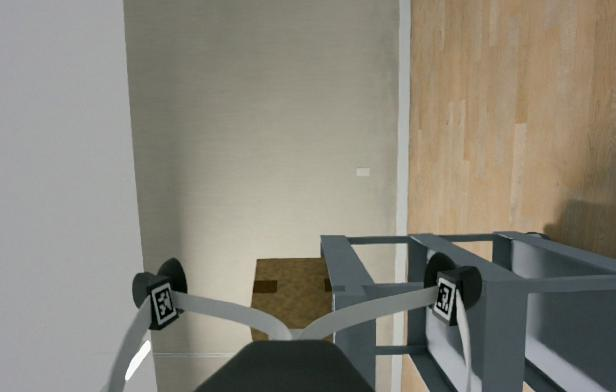

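Call:
{"name": "move", "arguments": {
  "blocking": false,
  "r2": {"base":{"strafe_m":0.31},"joints":{"lift_m":0.665}}
}}

Call:
{"name": "wait", "arguments": {
  "seconds": 3
}}

Call:
{"name": "move", "arguments": {
  "blocking": false,
  "r2": {"base":{"translate_m":0.2,"strafe_m":0.0},"pace":"slow"}
}}

Call:
{"name": "wait", "arguments": {
  "seconds": 4,
  "cameras": ["r2_head_camera","r2_wrist_camera"]
}}

Scene clock: 615.50 s.
move: r2 moving
r1: as last shown
r1.base_tilt: forward=-1.6 right=+1.2
r1.lidar_m: 2.73 2.92 0.25 - 0.25 0.25 0.46 3.84 1.18 2.73 2.83 3.54
r1.motor_effort: lift_m=+22(22) arm_m=-4(4) wheel_0=+0(0) wheel_1=+0(0) wheel_2=+0(0)
r1.servo_current: wrist_yaw_rad=52(59) wrist_pitch_rad=46(46) wrist_roll_rad=52(65) gripper_m=39(46)
r1.contact_limits: strafe_m 0.5
r2.base_odometry: x=+1.016 y=-0.844 heading=+2.725
r2.turned_by_wheels: +0.000
r2.turned_by_imu: +0.001
r2.base_tilt: forward=-0.7 right=+0.1
r2.lidar_m: 0.93 0.95 3.31 3.20 1.57 1.19 1.18 1.34 1.63 1.60 1.76 2.68
r2.base_status: strafe_m moving
r2.joint_positions: lift_m=+0.712 arm_m=+0.000 wrist_yaw_rad=-0.001 wrist_pitch_rad=+0.008 wrist_roll_rad=+1.569 gripper_m=+0.141
r2.joint_status: lift_m moving
r2.measured_speeds: translate_m=-0.001 strafe_m=+0.140 rotate_rad=+0.003 lift_m=-0.146 arm_m=+0.000 wrist_yaw_rad=+0.000 wrist_pitch_rad=+0.000 wrist_roll_rad=+0.000
r2.motor_effort: lift_m=+12(22) arm_m=-7(7) wheel_0=-9(11) wheel_1=+10(11) wheel_2=+1(3)
r2.servo_current: wrist_yaw_rad=52(52) wrist_pitch_rad=52(52) wrist_roll_rad=52(52) gripper_m=52(59)
r2.hand_pose: x=+0.4594 y=-0.0876 z=+0.8884 quat_wxyz=(+0.708, +0.706, +0.002, -0.003) (m; r2's base frame)
r2.wrist_depth_mm: - - - - - 1756 1229 / - - - - - 1808 1229 / - - - - - 1808 1205 / - - - - - 1808 1255 / - - - 1138 - 1008 1098 / - - 1008 741 741 202 - / - - - - - - -
pictures: none

Scene clock: 617.37 s.
earlier move: r2 done
r1.base_odometry: x=-0.872 y=+0.689 heading=-2.652
r1.turned_by_wheels: +0.000
r1.turned_by_imu: +0.000
r1.base_tilt: forward=-1.6 right=+1.3
r1.lidar_m: 2.75 2.91 0.25 - 0.25 0.25 0.46 3.86 1.19 2.70 2.83 3.33
r1.base_status: not commanded
r1.joint_positions: lift_m=+0.700 arm_m=+0.000 wrist_yaw_rad=-0.002 wrist_pitch_rad=+0.003 wrist_roll_rad=+0.000 gripper_m=-0.020
r1.joint_status: not commanded
r1.measured_speeds: all 0
r1.motor_effort: lift_m=+22(22) arm_m=-4(4) wheel_0=+0(1) wheel_1=+0(0) wheel_2=+0(0)
r1.servo_current: wrist_yaw_rad=46(72) wrist_pitch_rad=46(52) wrist_roll_rad=39(65) gripper_m=39(52)
r1.contact_limits: strafe_m 0.5
r1.hand_pose: x=+0.4592 y=-0.0880 z=+0.8771 quat_wxyz=(+1.000, +0.000, +0.001, -0.001) (m; r1's base frame)
r1.wrist_depth_mm: - - - - - - - / - - - - - - - / - - - - - - - / - - - - - - - / - - - - - - - / - - - 191 - - - / - - 178 184 144 - -
r2.base_odometry: x=+0.905 y=-1.094 heading=+2.724
r2.turned_by_wheels: +0.000
r2.turned_by_imu: +0.000
r2.base_tilt: forward=-0.6 right=+0.0
r2.lidar_m: 0.92 3.89 3.06 3.05 1.51 1.19 1.16 1.26 1.89 1.86 2.03 0.95
r2.base_status: done
r2.joint_positions: lift_m=+0.665 arm_m=+0.000 wrist_yaw_rad=-0.001 wrist_pitch_rad=+0.008 wrist_roll_rad=+1.569 gripper_m=+0.141
r2.joint_status: all done
r2.measured_speeds: all 0
r2.motor_effort: lift_m=+14(22) arm_m=-7(7) wheel_0=-3(13) wheel_1=+1(11) wheel_2=+0(3)
r2.servo_current: wrist_yaw_rad=46(59) wrist_pitch_rad=59(59) wrist_roll_rad=52(59) gripper_m=52(59)
r2.hand_pose: x=+0.4594 y=-0.0876 z=+0.8413 quat_wxyz=(+0.708, +0.706, +0.002, -0.003) (m; r2's base frame)
r2.wrist_depth_mm: - - - - - 1661 1118 / - - - - - 1661 1138 / - - - - - 1464 1138 / - - 1078 991 - 741 - / - - 1118 1025 - 750 - / - - - 707 200 202 - / - - - - - 1661 1182
wait: 1.87 of 3 s (r2 has come to rest)
pictures: none

Scene clock: 617.87 s.
move: r2 moving
r1: as last shown
r1.lidar_m: 2.73 2.94 0.25 - 0.25 0.25 0.44 3.86 1.18 2.73 2.85 3.30
r1.servo_current: wrist_yaw_rad=59(65) wrist_pitch_rad=46(46) wrist_roll_rad=59(65) gripper_m=46(46)
r1.contact_limits: strafe_m 0.5
r1.wrist_depth_mm: - - - - - - - / - - - - - - - / - - - - - - - / - - - - - - - / - - - - - - - / - - - 191 - - - / - - 178 183 144 - -
r2.base_odometry: x=+0.894 y=-1.089 heading=+2.725
r2.turned_by_wheels: +0.000
r2.turned_by_imu: +0.000
r2.base_tilt: forward=-0.7 right=+0.0
r2.lidar_m: 0.90 3.88 3.07 3.11 1.52 1.17 1.16 1.27 1.89 1.88 2.10 0.95
r2.base_status: translate_m moving; strafe_m moving
r2.joint_positions: lift_m=+0.665 arm_m=+0.000 wrist_yaw_rad=-0.001 wrist_pitch_rad=+0.008 wrist_roll_rad=+1.569 gripper_m=+0.141
r2.joint_status: not commanded
r2.measured_speeds: translate_m=+0.048 strafe_m=+0.001 rotate_rad=-0.002 lift_m=+0.000 arm_m=+0.000 wrist_yaw_rad=+0.000 wrist_pitch_rad=+0.000 wrist_roll_rad=+0.000
r2.motor_effort: lift_m=+14(14) arm_m=-7(7) wheel_0=+8(8) wheel_1=+7(7) wheel_2=-9(10)
r2.servo_current: wrist_yaw_rad=46(59) wrist_pitch_rad=52(59) wrist_roll_rad=46(52) gripper_m=52(52)
r2.hand_pose: x=+0.4594 y=-0.0876 z=+0.8413 quat_wxyz=(+0.708, +0.706, +0.002, -0.003) (m; r2's base frame)
r2.wrist_depth_mm: - - - - - 1576 1138 / - - - - - 1661 1160 / - - - - - 741 1160 / - - 1060 976 - 741 - / - - 1098 1008 - 741 - / - - - 750 211 202 - / - - - - - 1661 1160
pictures: none

Scene clock: 620.67 s.
earlier move: r2 done
r1.base_odometry: x=-0.872 y=+0.689 heading=-2.652
r1.turned_by_wheels: +0.000
r1.turned_by_imu: +0.000
r1.base_tilt: forward=-1.6 right=+1.3
r1.lidar_m: 2.73 2.90 0.25 - 0.25 0.25 0.47 3.83 1.18 2.71 2.84 3.23
r1.base_status: not commanded
r1.joint_positions: lift_m=+0.700 arm_m=+0.000 wrist_yaw_rad=-0.002 wrist_pitch_rad=+0.003 wrist_roll_rad=+0.000 gripper_m=-0.020
r1.joint_status: not commanded
r1.measured_speeds: all 0
r1.motor_effort: lift_m=+22(22) arm_m=-4(4) wheel_0=+1(1) wheel_1=+0(0) wheel_2=+0(0)
r1.servo_current: wrist_yaw_rad=52(78) wrist_pitch_rad=46(52) wrist_roll_rad=39(65) gripper_m=46(46)
r1.contact_limits: strafe_m 0.5
r1.hand_pose: x=+0.4592 y=-0.0880 z=+0.8771 quat_wxyz=(+1.000, +0.000, +0.001, -0.001) (m; r1's base frame)
r1.wrist_depth_mm: - - - - - - - / - - - - - - - / - - - - - - - / - - - - - - - / - - - - - - - / - - - 191 - - - / - - 178 183 143 - -
r2.base_odometry: x=+0.722 y=-1.014 heading=+2.724
r2.turned_by_wheels: +0.000
r2.turned_by_imu: +0.000
r2.base_tilt: forward=-0.7 right=+0.1
r2.lidar_m: 0.73 3.69 2.97 3.58 1.75 1.36 1.34 1.51 1.93 1.91 2.09 0.75
r2.base_status: done
r2.joint_positions: lift_m=+0.665 arm_m=+0.000 wrist_yaw_rad=-0.001 wrist_pitch_rad=+0.008 wrist_roll_rad=+1.569 gripper_m=+0.141
r2.joint_status: not commanded
r2.measured_speeds: all 0
r2.motor_effort: lift_m=+14(14) arm_m=-7(7) wheel_0=+4(9) wheel_1=+3(8) wheel_2=-6(11)
r2.servo_current: wrist_yaw_rad=52(59) wrist_pitch_rad=52(59) wrist_roll_rad=52(65) gripper_m=46(59)
r2.hand_pose: x=+0.4594 y=-0.0876 z=+0.8413 quat_wxyz=(+0.708, +0.706, +0.002, -0.003) (m; r2's base frame)
r2.wrist_depth_mm: - - - - - 1618 1160 / - - - - - 1661 1160 / - - - 549 - 554 554 / - - 788 554 - 559 554 / - - 866 559 - 559 559 / - - 904 500 1138 564 - / - - - - - 580 1042
wait: 2.80 of 4 s (r2 has come to rest)
pictures: r2_head_camera, r2_wrist_camera
Images, in order (width x height): r2_head_camera 420x560, r2_wrist_camera 616x392.

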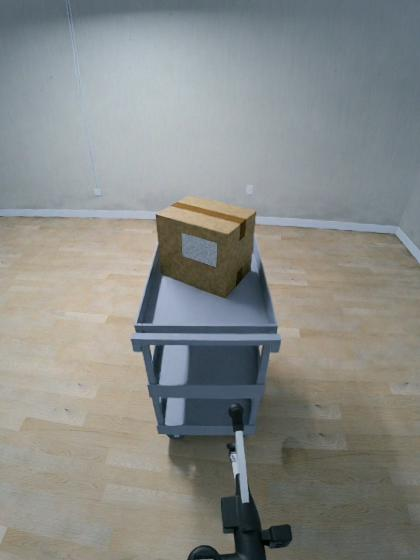

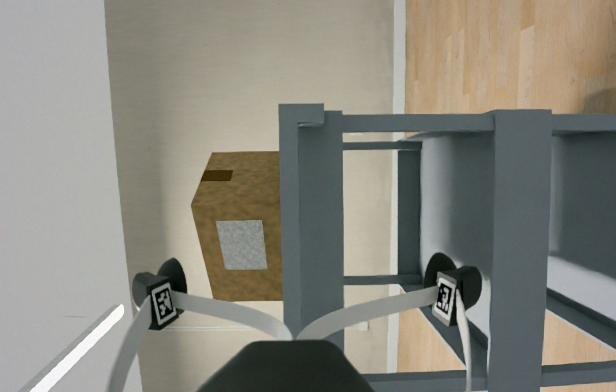

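Call:
{"name": "move", "arguments": {
  "blocking": false,
  "r2": {"base":{"translate_m":0.24},"pace":"slow","contact_limits":{"translate_m":0.1}}
}}

Call:
{"name": "wait", "arguments": {
  "seconds": 4
}}

Call:
{"name": "move", "arguments": {
  "blocking": false,
  "r2": {"joints":{"arm_m":0.17},"pace":"slow","contact_limits":{"arm_m":0.0}}
}}

Call:
{"name": "wait", "arguments": {
  "seconds": 4,
  "cameras": ["r2_head_camera","r2_wrist_camera"]
}}

Scene clock: 627.37 s.
move: r2 moving
r1: as last shown
r1.lidar_m: 2.74 2.94 0.25 - 0.25 0.25 0.44 3.85 1.20 2.70 2.86 3.18
r1.motor_effort: lift_m=+22(22) arm_m=-4(4) wheel_0=+0(1) wheel_1=+0(0) wheel_2=+0(0)
r1.servo_current: wrist_yaw_rad=46(52) wrist_pitch_rad=39(46) wrist_roll_rad=33(59) gripper_m=39(46)
r1.contact_limits: strafe_m 0.5
r2.base_odometry: x=+0.711 y=-1.008 heading=+2.725
r2.turned_by_wheels: +0.000
r2.turned_by_imu: +0.001
r2.base_tilt: forward=-0.7 right=+0.1
r2.lidar_m: 0.70 0.77 3.00 3.58 1.78 1.38 1.37 1.53 1.94 1.91 2.07 0.75
r2.base_status: translate_m moving
r2.joint_positions: lift_m=+0.665 arm_m=+0.000 wrist_yaw_rad=-0.001 wrist_pitch_rad=+0.008 wrist_roll_rad=+1.569 gripper_m=+0.141
r2.joint_status: not commanded
r2.measured_speeds: translate_m=+0.048 strafe_m=+0.000 rotate_rad=+0.000 lift_m=+0.000 arm_m=+0.000 wrist_yaw_rad=+0.000 wrist_pitch_rad=+0.000 wrist_roll_rad=+0.000
r2.motor_effort: lift_m=+14(14) arm_m=-7(7) wheel_0=+2(8) wheel_1=+6(6) wheel_2=-9(10)
r2.servo_current: wrist_yaw_rad=59(59) wrist_pitch_rad=46(59) wrist_roll_rad=39(52) gripper_m=46(52)
r2.contact_limits: translate_m 0.1
r2.hand_pose: x=+0.4594 y=-0.0876 z=+0.8413 quat_wxyz=(+0.708, +0.706, +0.002, -0.003) (m; r2's base frame)
r2.wrist_depth_mm: - - - - - 1661 1138 / - - - - - 1661 1138 / - - - 530 - 535 539 / - - 778 539 - 544 544 / - - 820 549 - 544 554 / - - 891 492 878 554 559 / - - - - - 564 1042
pictures: none

Scene clock: 630.53 s.
earlier move: r2 done
r1.base_odometry: x=-0.872 y=+0.689 heading=-2.652
r1.turned_by_wheels: +0.000
r1.turned_by_imu: +0.000
r1.base_tilt: forward=-1.6 right=+1.3
r1.lidar_m: 2.74 2.92 0.25 - 0.26 0.25 0.45 3.84 1.20 2.71 2.86 3.08
r1.base_status: not commanded
r1.joint_positions: lift_m=+0.700 arm_m=+0.000 wrist_yaw_rad=-0.002 wrist_pitch_rad=+0.003 wrist_roll_rad=+0.000 gripper_m=-0.020
r1.joint_status: not commanded
r1.measured_speeds: all 0
r1.motor_effort: lift_m=+22(22) arm_m=-4(4) wheel_0=+1(1) wheel_1=+0(0) wheel_2=+0(0)
r1.servo_current: wrist_yaw_rad=46(65) wrist_pitch_rad=46(52) wrist_roll_rad=46(65) gripper_m=52(52)
r1.contact_limits: strafe_m 0.5
r1.hand_pose: x=+0.4592 y=-0.0880 z=+0.8771 quat_wxyz=(+1.000, +0.000, +0.001, -0.001) (m; r1's base frame)
r1.wrist_depth_mm: - - - - - - - / - - - - - - - / - - - - - - - / - - - - - - - / - - - - - - - / - - - 191 - - - / - - 178 184 144 - -
r2.base_odometry: x=+0.503 y=-0.916 heading=+2.725
r2.turned_by_wheels: +0.000
r2.turned_by_imu: +0.001
r2.base_tilt: forward=-0.7 right=+0.1
r2.lidar_m: 0.48 0.52 2.85 3.87 2.06 1.62 1.61 1.77 1.97 1.92 2.12 0.50
r2.base_status: done
r2.joint_positions: lift_m=+0.665 arm_m=+0.000 wrist_yaw_rad=-0.001 wrist_pitch_rad=+0.008 wrist_roll_rad=+1.569 gripper_m=+0.141
r2.joint_status: not commanded
r2.measured_speeds: all 0
r2.motor_effort: lift_m=+14(14) arm_m=-7(7) wheel_0=+4(8) wheel_1=+3(9) wheel_2=-5(11)
r2.servo_current: wrist_yaw_rad=52(59) wrist_pitch_rad=52(59) wrist_roll_rad=52(59) gripper_m=52(59)
r2.contact_limits: translate_m 0.1
r2.hand_pose: x=+0.4594 y=-0.0876 z=+0.8413 quat_wxyz=(+0.708, +0.706, +0.002, -0.003) (m; r2's base frame)
r2.wrist_depth_mm: - - - 247 - 1661 1118 / - - - 279 312 314 315 / - - 715 310 - 854 - / - - 564 315 - - - / - - 580 317 319 - - / - - 627 258 320 185 - / - - - - - - -
wait: 3.17 of 4 s (r2 has come to rest)
pictures: none

Scene clock: 631.03 s.
move: r2 moving
r1: as last shown
r1.lidar_m: 2.74 2.94 0.25 - 0.25 0.25 0.44 3.85 1.19 2.73 2.87 3.08
r1.motor_effort: lift_m=+22(22) arm_m=-4(4) wheel_0=+0(1) wheel_1=+0(0) wheel_2=+0(0)
r1.servo_current: wrist_yaw_rad=52(59) wrist_pitch_rad=39(46) wrist_roll_rad=46(59) gripper_m=39(52)
r1.contact_limits: strafe_m 0.5
r1.wrist_depth_mm: - - - - - - - / - - - - - - - / - - - - - - - / - - - - - - - / - - - - - - - / - - - 191 - - - / - - 178 183 143 - -
r2.base_odometry: x=+0.503 y=-0.916 heading=+2.725
r2.turned_by_wheels: +0.000
r2.turned_by_imu: +0.000
r2.base_tilt: forward=-0.7 right=+0.1
r2.lidar_m: 0.45 0.52 2.84 3.84 2.06 1.63 1.59 1.78 1.96 1.91 2.11 0.50
r2.base_status: not commanded
r2.joint_positions: lift_m=+0.665 arm_m=+0.012 wrist_yaw_rad=-0.001 wrist_pitch_rad=+0.008 wrist_roll_rad=+1.569 gripper_m=+0.141
r2.joint_status: arm_m moving
r2.measured_speeds: translate_m=+0.000 strafe_m=+0.000 rotate_rad=+0.000 lift_m=+0.000 arm_m=+0.049 wrist_yaw_rad=+0.000 wrist_pitch_rad=-0.001 wrist_roll_rad=+0.000
r2.motor_effort: lift_m=+14(14) arm_m=+9(9) wheel_0=+4(4) wheel_1=+4(4) wheel_2=-5(5)
r2.servo_current: wrist_yaw_rad=46(59) wrist_pitch_rad=52(59) wrist_roll_rad=39(59) gripper_m=52(59)
r2.contact_limits: arm_m 0; translate_m 0.1
r2.hand_pose: x=+0.4717 y=-0.0876 z=+0.8413 quat_wxyz=(+0.708, +0.706, +0.002, -0.003) (m; r2's base frame)
r2.wrist_depth_mm: - - - 237 - 1618 1138 / - - - 278 303 304 306 / - - 699 298 - 842 - / - - 554 301 904 - - / - - 554 306 917 - - / - - 615 248 212 186 - / - - - - - - -
pictures: none

Scene clock: 633.53 s.
earlier move: r2 done
r1.base_odometry: x=-0.872 y=+0.689 heading=-2.652
r1.turned_by_wheels: +0.000
r1.turned_by_imu: +0.000
r1.base_tilt: forward=-1.6 right=+1.3
r1.lidar_m: 2.73 2.92 0.25 - 0.25 0.25 0.46 3.86 1.19 2.71 2.82 3.08
r1.base_status: not commanded
r1.joint_positions: lift_m=+0.700 arm_m=+0.000 wrist_yaw_rad=-0.002 wrist_pitch_rad=+0.003 wrist_roll_rad=+0.000 gripper_m=-0.020
r1.joint_status: not commanded
r1.measured_speeds: all 0
r1.motor_effort: lift_m=+22(22) arm_m=-4(4) wheel_0=+0(1) wheel_1=+0(0) wheel_2=+0(0)
r1.servo_current: wrist_yaw_rad=26(72) wrist_pitch_rad=39(52) wrist_roll_rad=59(65) gripper_m=39(52)
r1.contact_limits: strafe_m 0.5
r1.hand_pose: x=+0.4592 y=-0.0880 z=+0.8771 quat_wxyz=(+1.000, +0.000, +0.001, -0.001) (m; r1's base frame)
r1.wrist_depth_mm: - - - - - - - / - - - - - - - / - - - - - - - / - - - - - - - / - - - - - - - / - - - 191 - - - / - - 177 183 143 - -
r2.base_odometry: x=+0.503 y=-0.916 heading=+2.725
r2.turned_by_wheels: +0.000
r2.turned_by_imu: +0.000
r2.base_tilt: forward=-0.7 right=+0.1
r2.lidar_m: 0.53 0.57 2.83 3.85 2.07 1.62 1.58 1.79 1.95 1.94 2.13 0.55
r2.base_status: not commanded
r2.joint_positions: lift_m=+0.665 arm_m=+0.170 wrist_yaw_rad=-0.003 wrist_pitch_rad=-0.001 wrist_roll_rad=+1.569 gripper_m=+0.141
r2.joint_status: all done
r2.measured_speeds: all 0
r2.motor_effort: lift_m=+14(14) arm_m=+9(15) wheel_0=+4(5) wheel_1=+4(4) wheel_2=-5(5)
r2.servo_current: wrist_yaw_rad=46(65) wrist_pitch_rad=39(59) wrist_roll_rad=39(59) gripper_m=52(59)
r2.contact_limits: arm_m 0; translate_m 0.1
r2.hand_pose: x=+0.6287 y=-0.0882 z=+0.8437 quat_wxyz=(+0.708, +0.706, -0.001, -0.001) (m; r2's base frame)
r2.wrist_depth_mm: - - - 172 199 205 204 / - - - 202 201 1756 1205 / - - 585 202 203 768 - / - - 459 145 204 798 - / - 462 439 206 206 788 - / - 212 164 148 206 - - / 1983 - 569 - - - -
wait: 2.50 of 4 s (r2 has come to rest)
pictures: r2_head_camera, r2_wrist_camera
Images, in order (width x height): r2_head_camera 420x560, r2_wrist_camera 616x392.

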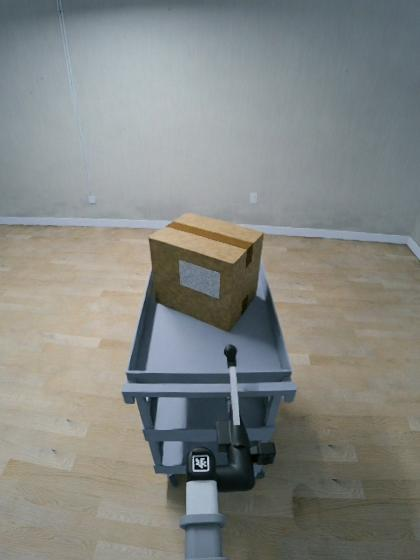

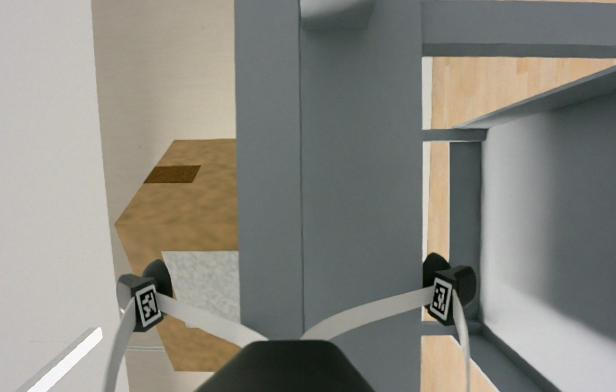

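Call:
{"name": "move", "arguments": {
  "blocking": false,
  "r2": {"joints":{"arm_m":0.225},"pace":"slow","contact_limits":{"arm_m":0}}
}}

Call:
{"name": "wait", "arguments": {
  "seconds": 2,
  "cameras": ["r2_wrist_camera","r2_head_camera","r1_head_camera"]
}}

Scene clock: 662.47 s.
move: r2 moving
r1: as last shown
r1.lidar_m: 2.73 2.93 0.25 - 0.25 0.25 0.46 3.84 1.21 2.69 2.83 3.06
r1.servo_current: wrist_yaw_rad=46(72) wrist_pitch_rad=39(46) wrist_roll_rad=46(59) gripper_m=39(46)
r1.contact_limits: strafe_m 0.5
r1.wrist_depth_mm: - - - - - - - / - - - - - - - / - - - - - - - / - - - - - - - / - - - - - - - / - - - 191 - - - / - - 177 184 144 - -
r2.base_odometry: x=+0.503 y=-0.916 heading=+2.725
r2.turned_by_wheels: +0.000
r2.turned_by_imu: +0.000
r2.base_tilt: forward=-0.7 right=+0.0
r2.lidar_m: 0.54 0.59 2.82 3.85 2.08 1.62 1.57 1.77 1.97 1.94 2.13 0.56
r2.base_status: not commanded
r2.joint_positions: lift_m=+0.665 arm_m=+0.182 wrist_yaw_rad=-0.003 wrist_pitch_rad=-0.001 wrist_roll_rad=+1.569 gripper_m=+0.141
r2.joint_status: arm_m moving
r2.measured_speeds: translate_m=+0.000 strafe_m=+0.000 rotate_rad=+0.000 lift_m=+0.000 arm_m=+0.049 wrist_yaw_rad=+0.000 wrist_pitch_rad=+0.000 wrist_roll_rad=+0.000
r2.motor_effort: lift_m=+14(14) arm_m=+8(13) wheel_0=+4(4) wheel_1=+4(4) wheel_2=-5(5)
r2.servo_current: wrist_yaw_rad=52(52) wrist_pitch_rad=39(46) wrist_roll_rad=52(59) gripper_m=59(59)
r2.contact_limits: arm_m 0; translate_m 0.1
r2.hand_pose: x=+0.6413 y=-0.0882 z=+0.8437 quat_wxyz=(+0.708, +0.706, -0.001, -0.001) (m; r2's base frame)
r2.wrist_depth_mm: - - - 172 198 203 202 / - - - 199 199 1756 1205 / - - 554 200 200 778 - / - - 455 143 202 798 - / - 452 439 203 204 798 - / - - 159 145 204 - - / - - 564 - 205 - -
pictures: none

Scene clock: 663.73 s.
earlier move: r2 done
r1.base_odometry: x=-0.872 y=+0.689 heading=-2.652
r1.turned_by_wheels: +0.000
r1.turned_by_imu: +0.000
r1.base_tilt: forward=-1.6 right=+1.3
r1.lidar_m: 2.72 2.92 0.25 - 0.25 0.25 0.46 3.86 1.20 2.72 2.83 3.08
r1.base_status: not commanded
r1.joint_positions: lift_m=+0.700 arm_m=+0.000 wrist_yaw_rad=-0.002 wrist_pitch_rad=+0.003 wrist_roll_rad=+0.000 gripper_m=-0.020
r1.joint_status: not commanded
r1.measured_speeds: all 0
r1.motor_effort: lift_m=+22(22) arm_m=-4(4) wheel_0=+0(1) wheel_1=+0(0) wheel_2=+0(0)
r1.servo_current: wrist_yaw_rad=52(78) wrist_pitch_rad=39(52) wrist_roll_rad=46(59) gripper_m=46(46)
r1.contact_limits: strafe_m 0.5
r1.hand_pose: x=+0.4592 y=-0.0880 z=+0.8771 quat_wxyz=(+1.000, +0.000, +0.001, -0.001) (m; r1's base frame)
r1.wrist_depth_mm: - - - - - - - / - - - - - - - / - - - - - - - / - - - - - - - / - - - - - - - / - - - 191 - - - / - - 178 183 143 - -
r2.base_odometry: x=+0.503 y=-0.916 heading=+2.725
r2.turned_by_wheels: +0.000
r2.turned_by_imu: +0.000
r2.base_tilt: forward=-0.6 right=+0.1
r2.lidar_m: 0.60 0.66 2.84 3.87 2.03 1.62 1.59 1.78 1.95 1.94 2.14 0.65
r2.base_status: not commanded
r2.joint_positions: lift_m=+0.665 arm_m=+0.225 wrist_yaw_rad=-0.003 wrist_pitch_rad=-0.001 wrist_roll_rad=+1.569 gripper_m=+0.141
r2.joint_status: all done
r2.measured_speeds: all 0
r2.motor_effort: lift_m=+14(14) arm_m=+8(13) wheel_0=+4(4) wheel_1=+3(4) wheel_2=-5(5)
r2.servo_current: wrist_yaw_rad=46(59) wrist_pitch_rad=39(46) wrist_roll_rad=46(59) gripper_m=46(59)
r2.contact_limits: arm_m 0; translate_m 0.1
r2.hand_pose: x=+0.6838 y=-0.0882 z=+0.8437 quat_wxyz=(+0.708, +0.706, -0.001, -0.001) (m; r2's base frame)
r2.wrist_depth_mm: - - - 162 - 1576 1160 / - - - 223 223 1397 234 / - - 627 224 224 831 - / - - 496 225 225 820 - / - 466 452 227 228 809 - / - 215 182 169 211 186 - / - - 585 - - - -
wait: 1.27 of 2 s (r2 has come to rest)
pictures: r1_head_camera, r2_head_camera, r2_wrist_camera
Images, in order (width x height): r1_head_camera 420x560, r2_head_camera 420x560, r2_wrist_camera 616x392.

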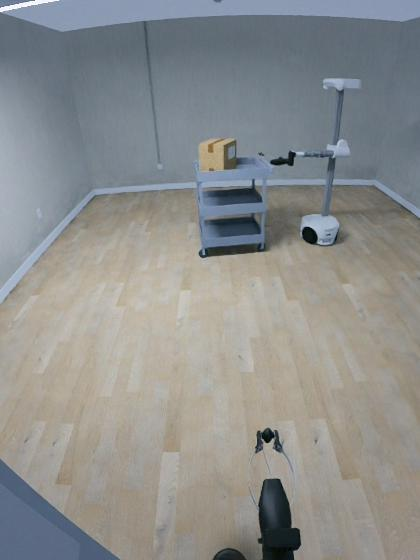

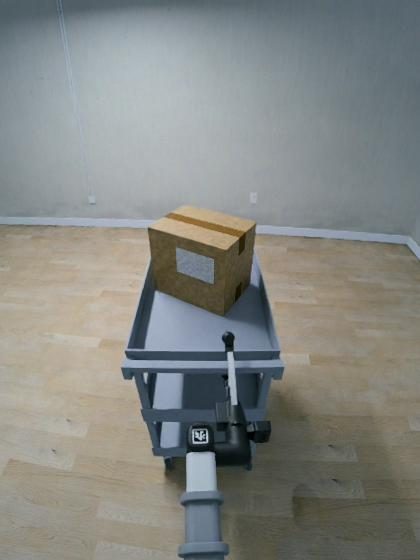

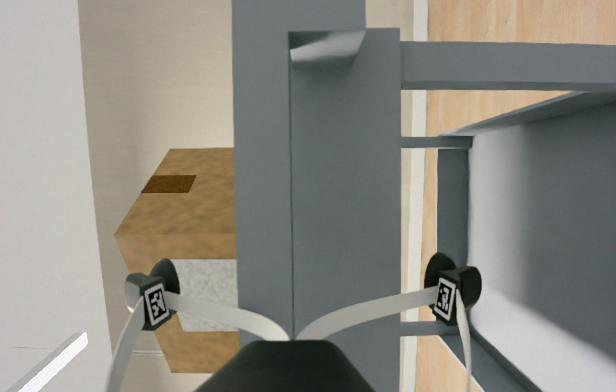

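Call:
{"name": "move", "arguments": {
  "blocking": false,
  "r2": {"joints":{"arm_m":0.3},"pace":"slow","contact_limits":{"arm_m":0}}
}}

Call:
{"name": "wait", "arguments": {
  "seconds": 1.5,
  "cameras": ["r2_wrist_camera"]
}}

Scene clock: 669.43 s.
move: r2 moving
r1: as last shown
r1.base_tilt: forward=-1.6 right=+1.2
r1.lidar_m: 2.70 2.93 0.25 - 0.25 0.25 0.46 3.84 1.18 2.71 2.87 3.08
r1.servo_current: wrist_yaw_rad=39(65) wrist_pitch_rad=39(52) wrist_roll_rad=26(59) gripper_m=39(46)
r1.contact_limits: strafe_m 0.5
r1.wrist_depth_mm: - - - - - - - / - - - - - - - / - - - - - - - / - - - - - - - / - - - - - - - / - - - 191 - - - / - - 178 183 144 - -
r2.base_odometry: x=+0.503 y=-0.916 heading=+2.725
r2.turned_by_wheels: +0.000
r2.turned_by_imu: +0.000
r2.base_tilt: forward=-0.7 right=+0.1
r2.lidar_m: 0.61 0.65 2.86 3.86 2.06 1.61 1.58 1.80 1.96 1.95 2.12 0.64
r2.base_status: not commanded
r2.joint_positions: lift_m=+0.665 arm_m=+0.237 wrist_yaw_rad=-0.003 wrist_pitch_rad=-0.001 wrist_roll_rad=+1.569 gripper_m=+0.141
r2.joint_status: arm_m moving
r2.measured_speeds: translate_m=+0.000 strafe_m=+0.000 rotate_rad=+0.000 lift_m=+0.000 arm_m=+0.048 wrist_yaw_rad=+0.000 wrist_pitch_rad=+0.000 wrist_roll_rad=+0.000
r2.motor_effort: lift_m=+14(14) arm_m=+12(12) wheel_0=+4(4) wheel_1=+4(4) wheel_2=-5(5)
r2.servo_current: wrist_yaw_rad=39(52) wrist_pitch_rad=39(46) wrist_roll_rad=52(59) gripper_m=46(52)
r2.contact_limits: arm_m 0; translate_m 0.1
r2.hand_pose: x=+0.6964 y=-0.0882 z=+0.8437 quat_wxyz=(+0.708, +0.706, -0.001, -0.001) (m; r2's base frame)
r2.wrist_depth_mm: - - - 153 211 1366 1098 / - - - 212 212 235 231 / - - 615 213 214 809 - / - - 469 215 216 798 - / - 449 449 216 217 820 - / - - 167 217 213 - - / - - 569 - - - -
pictures: none

Scene clock: 670.93 s.
earlier move: r2 done
r1.base_odometry: x=-0.872 y=+0.689 heading=-2.652
r1.turned_by_wheels: +0.000
r1.turned_by_imu: +0.000
r1.base_tilt: forward=-1.6 right=+1.3
r1.lidar_m: 2.66 2.90 0.25 - 0.25 0.25 0.45 3.86 1.21 2.74 2.85 3.08
r1.base_status: not commanded
r1.joint_positions: lift_m=+0.700 arm_m=+0.000 wrist_yaw_rad=-0.002 wrist_pitch_rad=+0.003 wrist_roll_rad=+0.000 gripper_m=-0.020
r1.joint_status: not commanded
r1.measured_speeds: all 0
r1.motor_effort: lift_m=+22(22) arm_m=-4(4) wheel_0=+0(1) wheel_1=+0(0) wheel_2=+0(0)
r1.servo_current: wrist_yaw_rad=52(65) wrist_pitch_rad=39(52) wrist_roll_rad=59(65) gripper_m=39(52)
r1.contact_limits: strafe_m 0.5
r1.hand_pose: x=+0.4592 y=-0.0880 z=+0.8771 quat_wxyz=(+1.000, +0.000, +0.001, -0.001) (m; r1's base frame)
r1.wrist_depth_mm: - - - - - - - / - - - - - - - / - - - - - - - / - - - - - - - / - - - - - - - / - - - 191 - - - / - - 178 182 144 - -
r2.base_odometry: x=+0.503 y=-0.916 heading=+2.725
r2.turned_by_wheels: +0.000
r2.turned_by_imu: +0.000
r2.base_tilt: forward=-0.7 right=+0.1
r2.lidar_m: 0.68 0.74 2.87 3.86 2.03 1.61 1.61 1.73 1.96 1.94 2.12 0.75
r2.base_status: not commanded
r2.joint_positions: lift_m=+0.665 arm_m=+0.300 wrist_yaw_rad=-0.003 wrist_pitch_rad=-0.001 wrist_roll_rad=+1.569 gripper_m=+0.141
r2.joint_status: all done
r2.measured_speeds: all 0
r2.motor_effort: lift_m=+14(14) arm_m=+8(13) wheel_0=+4(4) wheel_1=+3(4) wheel_2=-5(5)
r2.servo_current: wrist_yaw_rad=39(65) wrist_pitch_rad=39(52) wrist_roll_rad=59(65) gripper_m=52(59)
r2.contact_limits: arm_m 0; translate_m 0.1
r2.hand_pose: x=+0.7588 y=-0.0882 z=+0.8437 quat_wxyz=(+0.708, +0.706, -0.001, -0.001) (m; r2's base frame)
r2.wrist_depth_mm: - - - 165 - 1708 1160 / - - - 173 230 230 230 / - - - 226 227 1464 - / - - 525 228 229 820 - / - 477 462 229 230 798 - / - - 189 171 211 185 - / - - 574 - - - -
wait: 1.50 s; at rest by 1.47 s
pictures: r2_wrist_camera
Images, in order (width x height): r2_wrist_camera 616x392.

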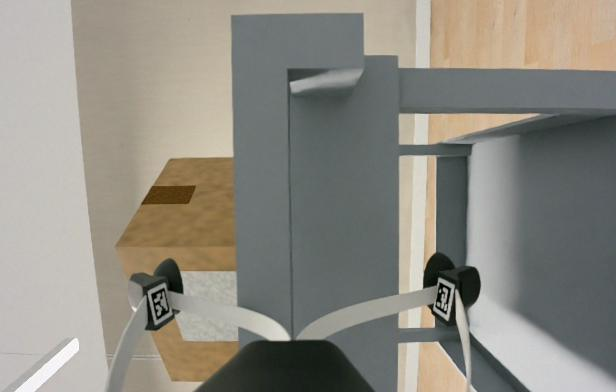

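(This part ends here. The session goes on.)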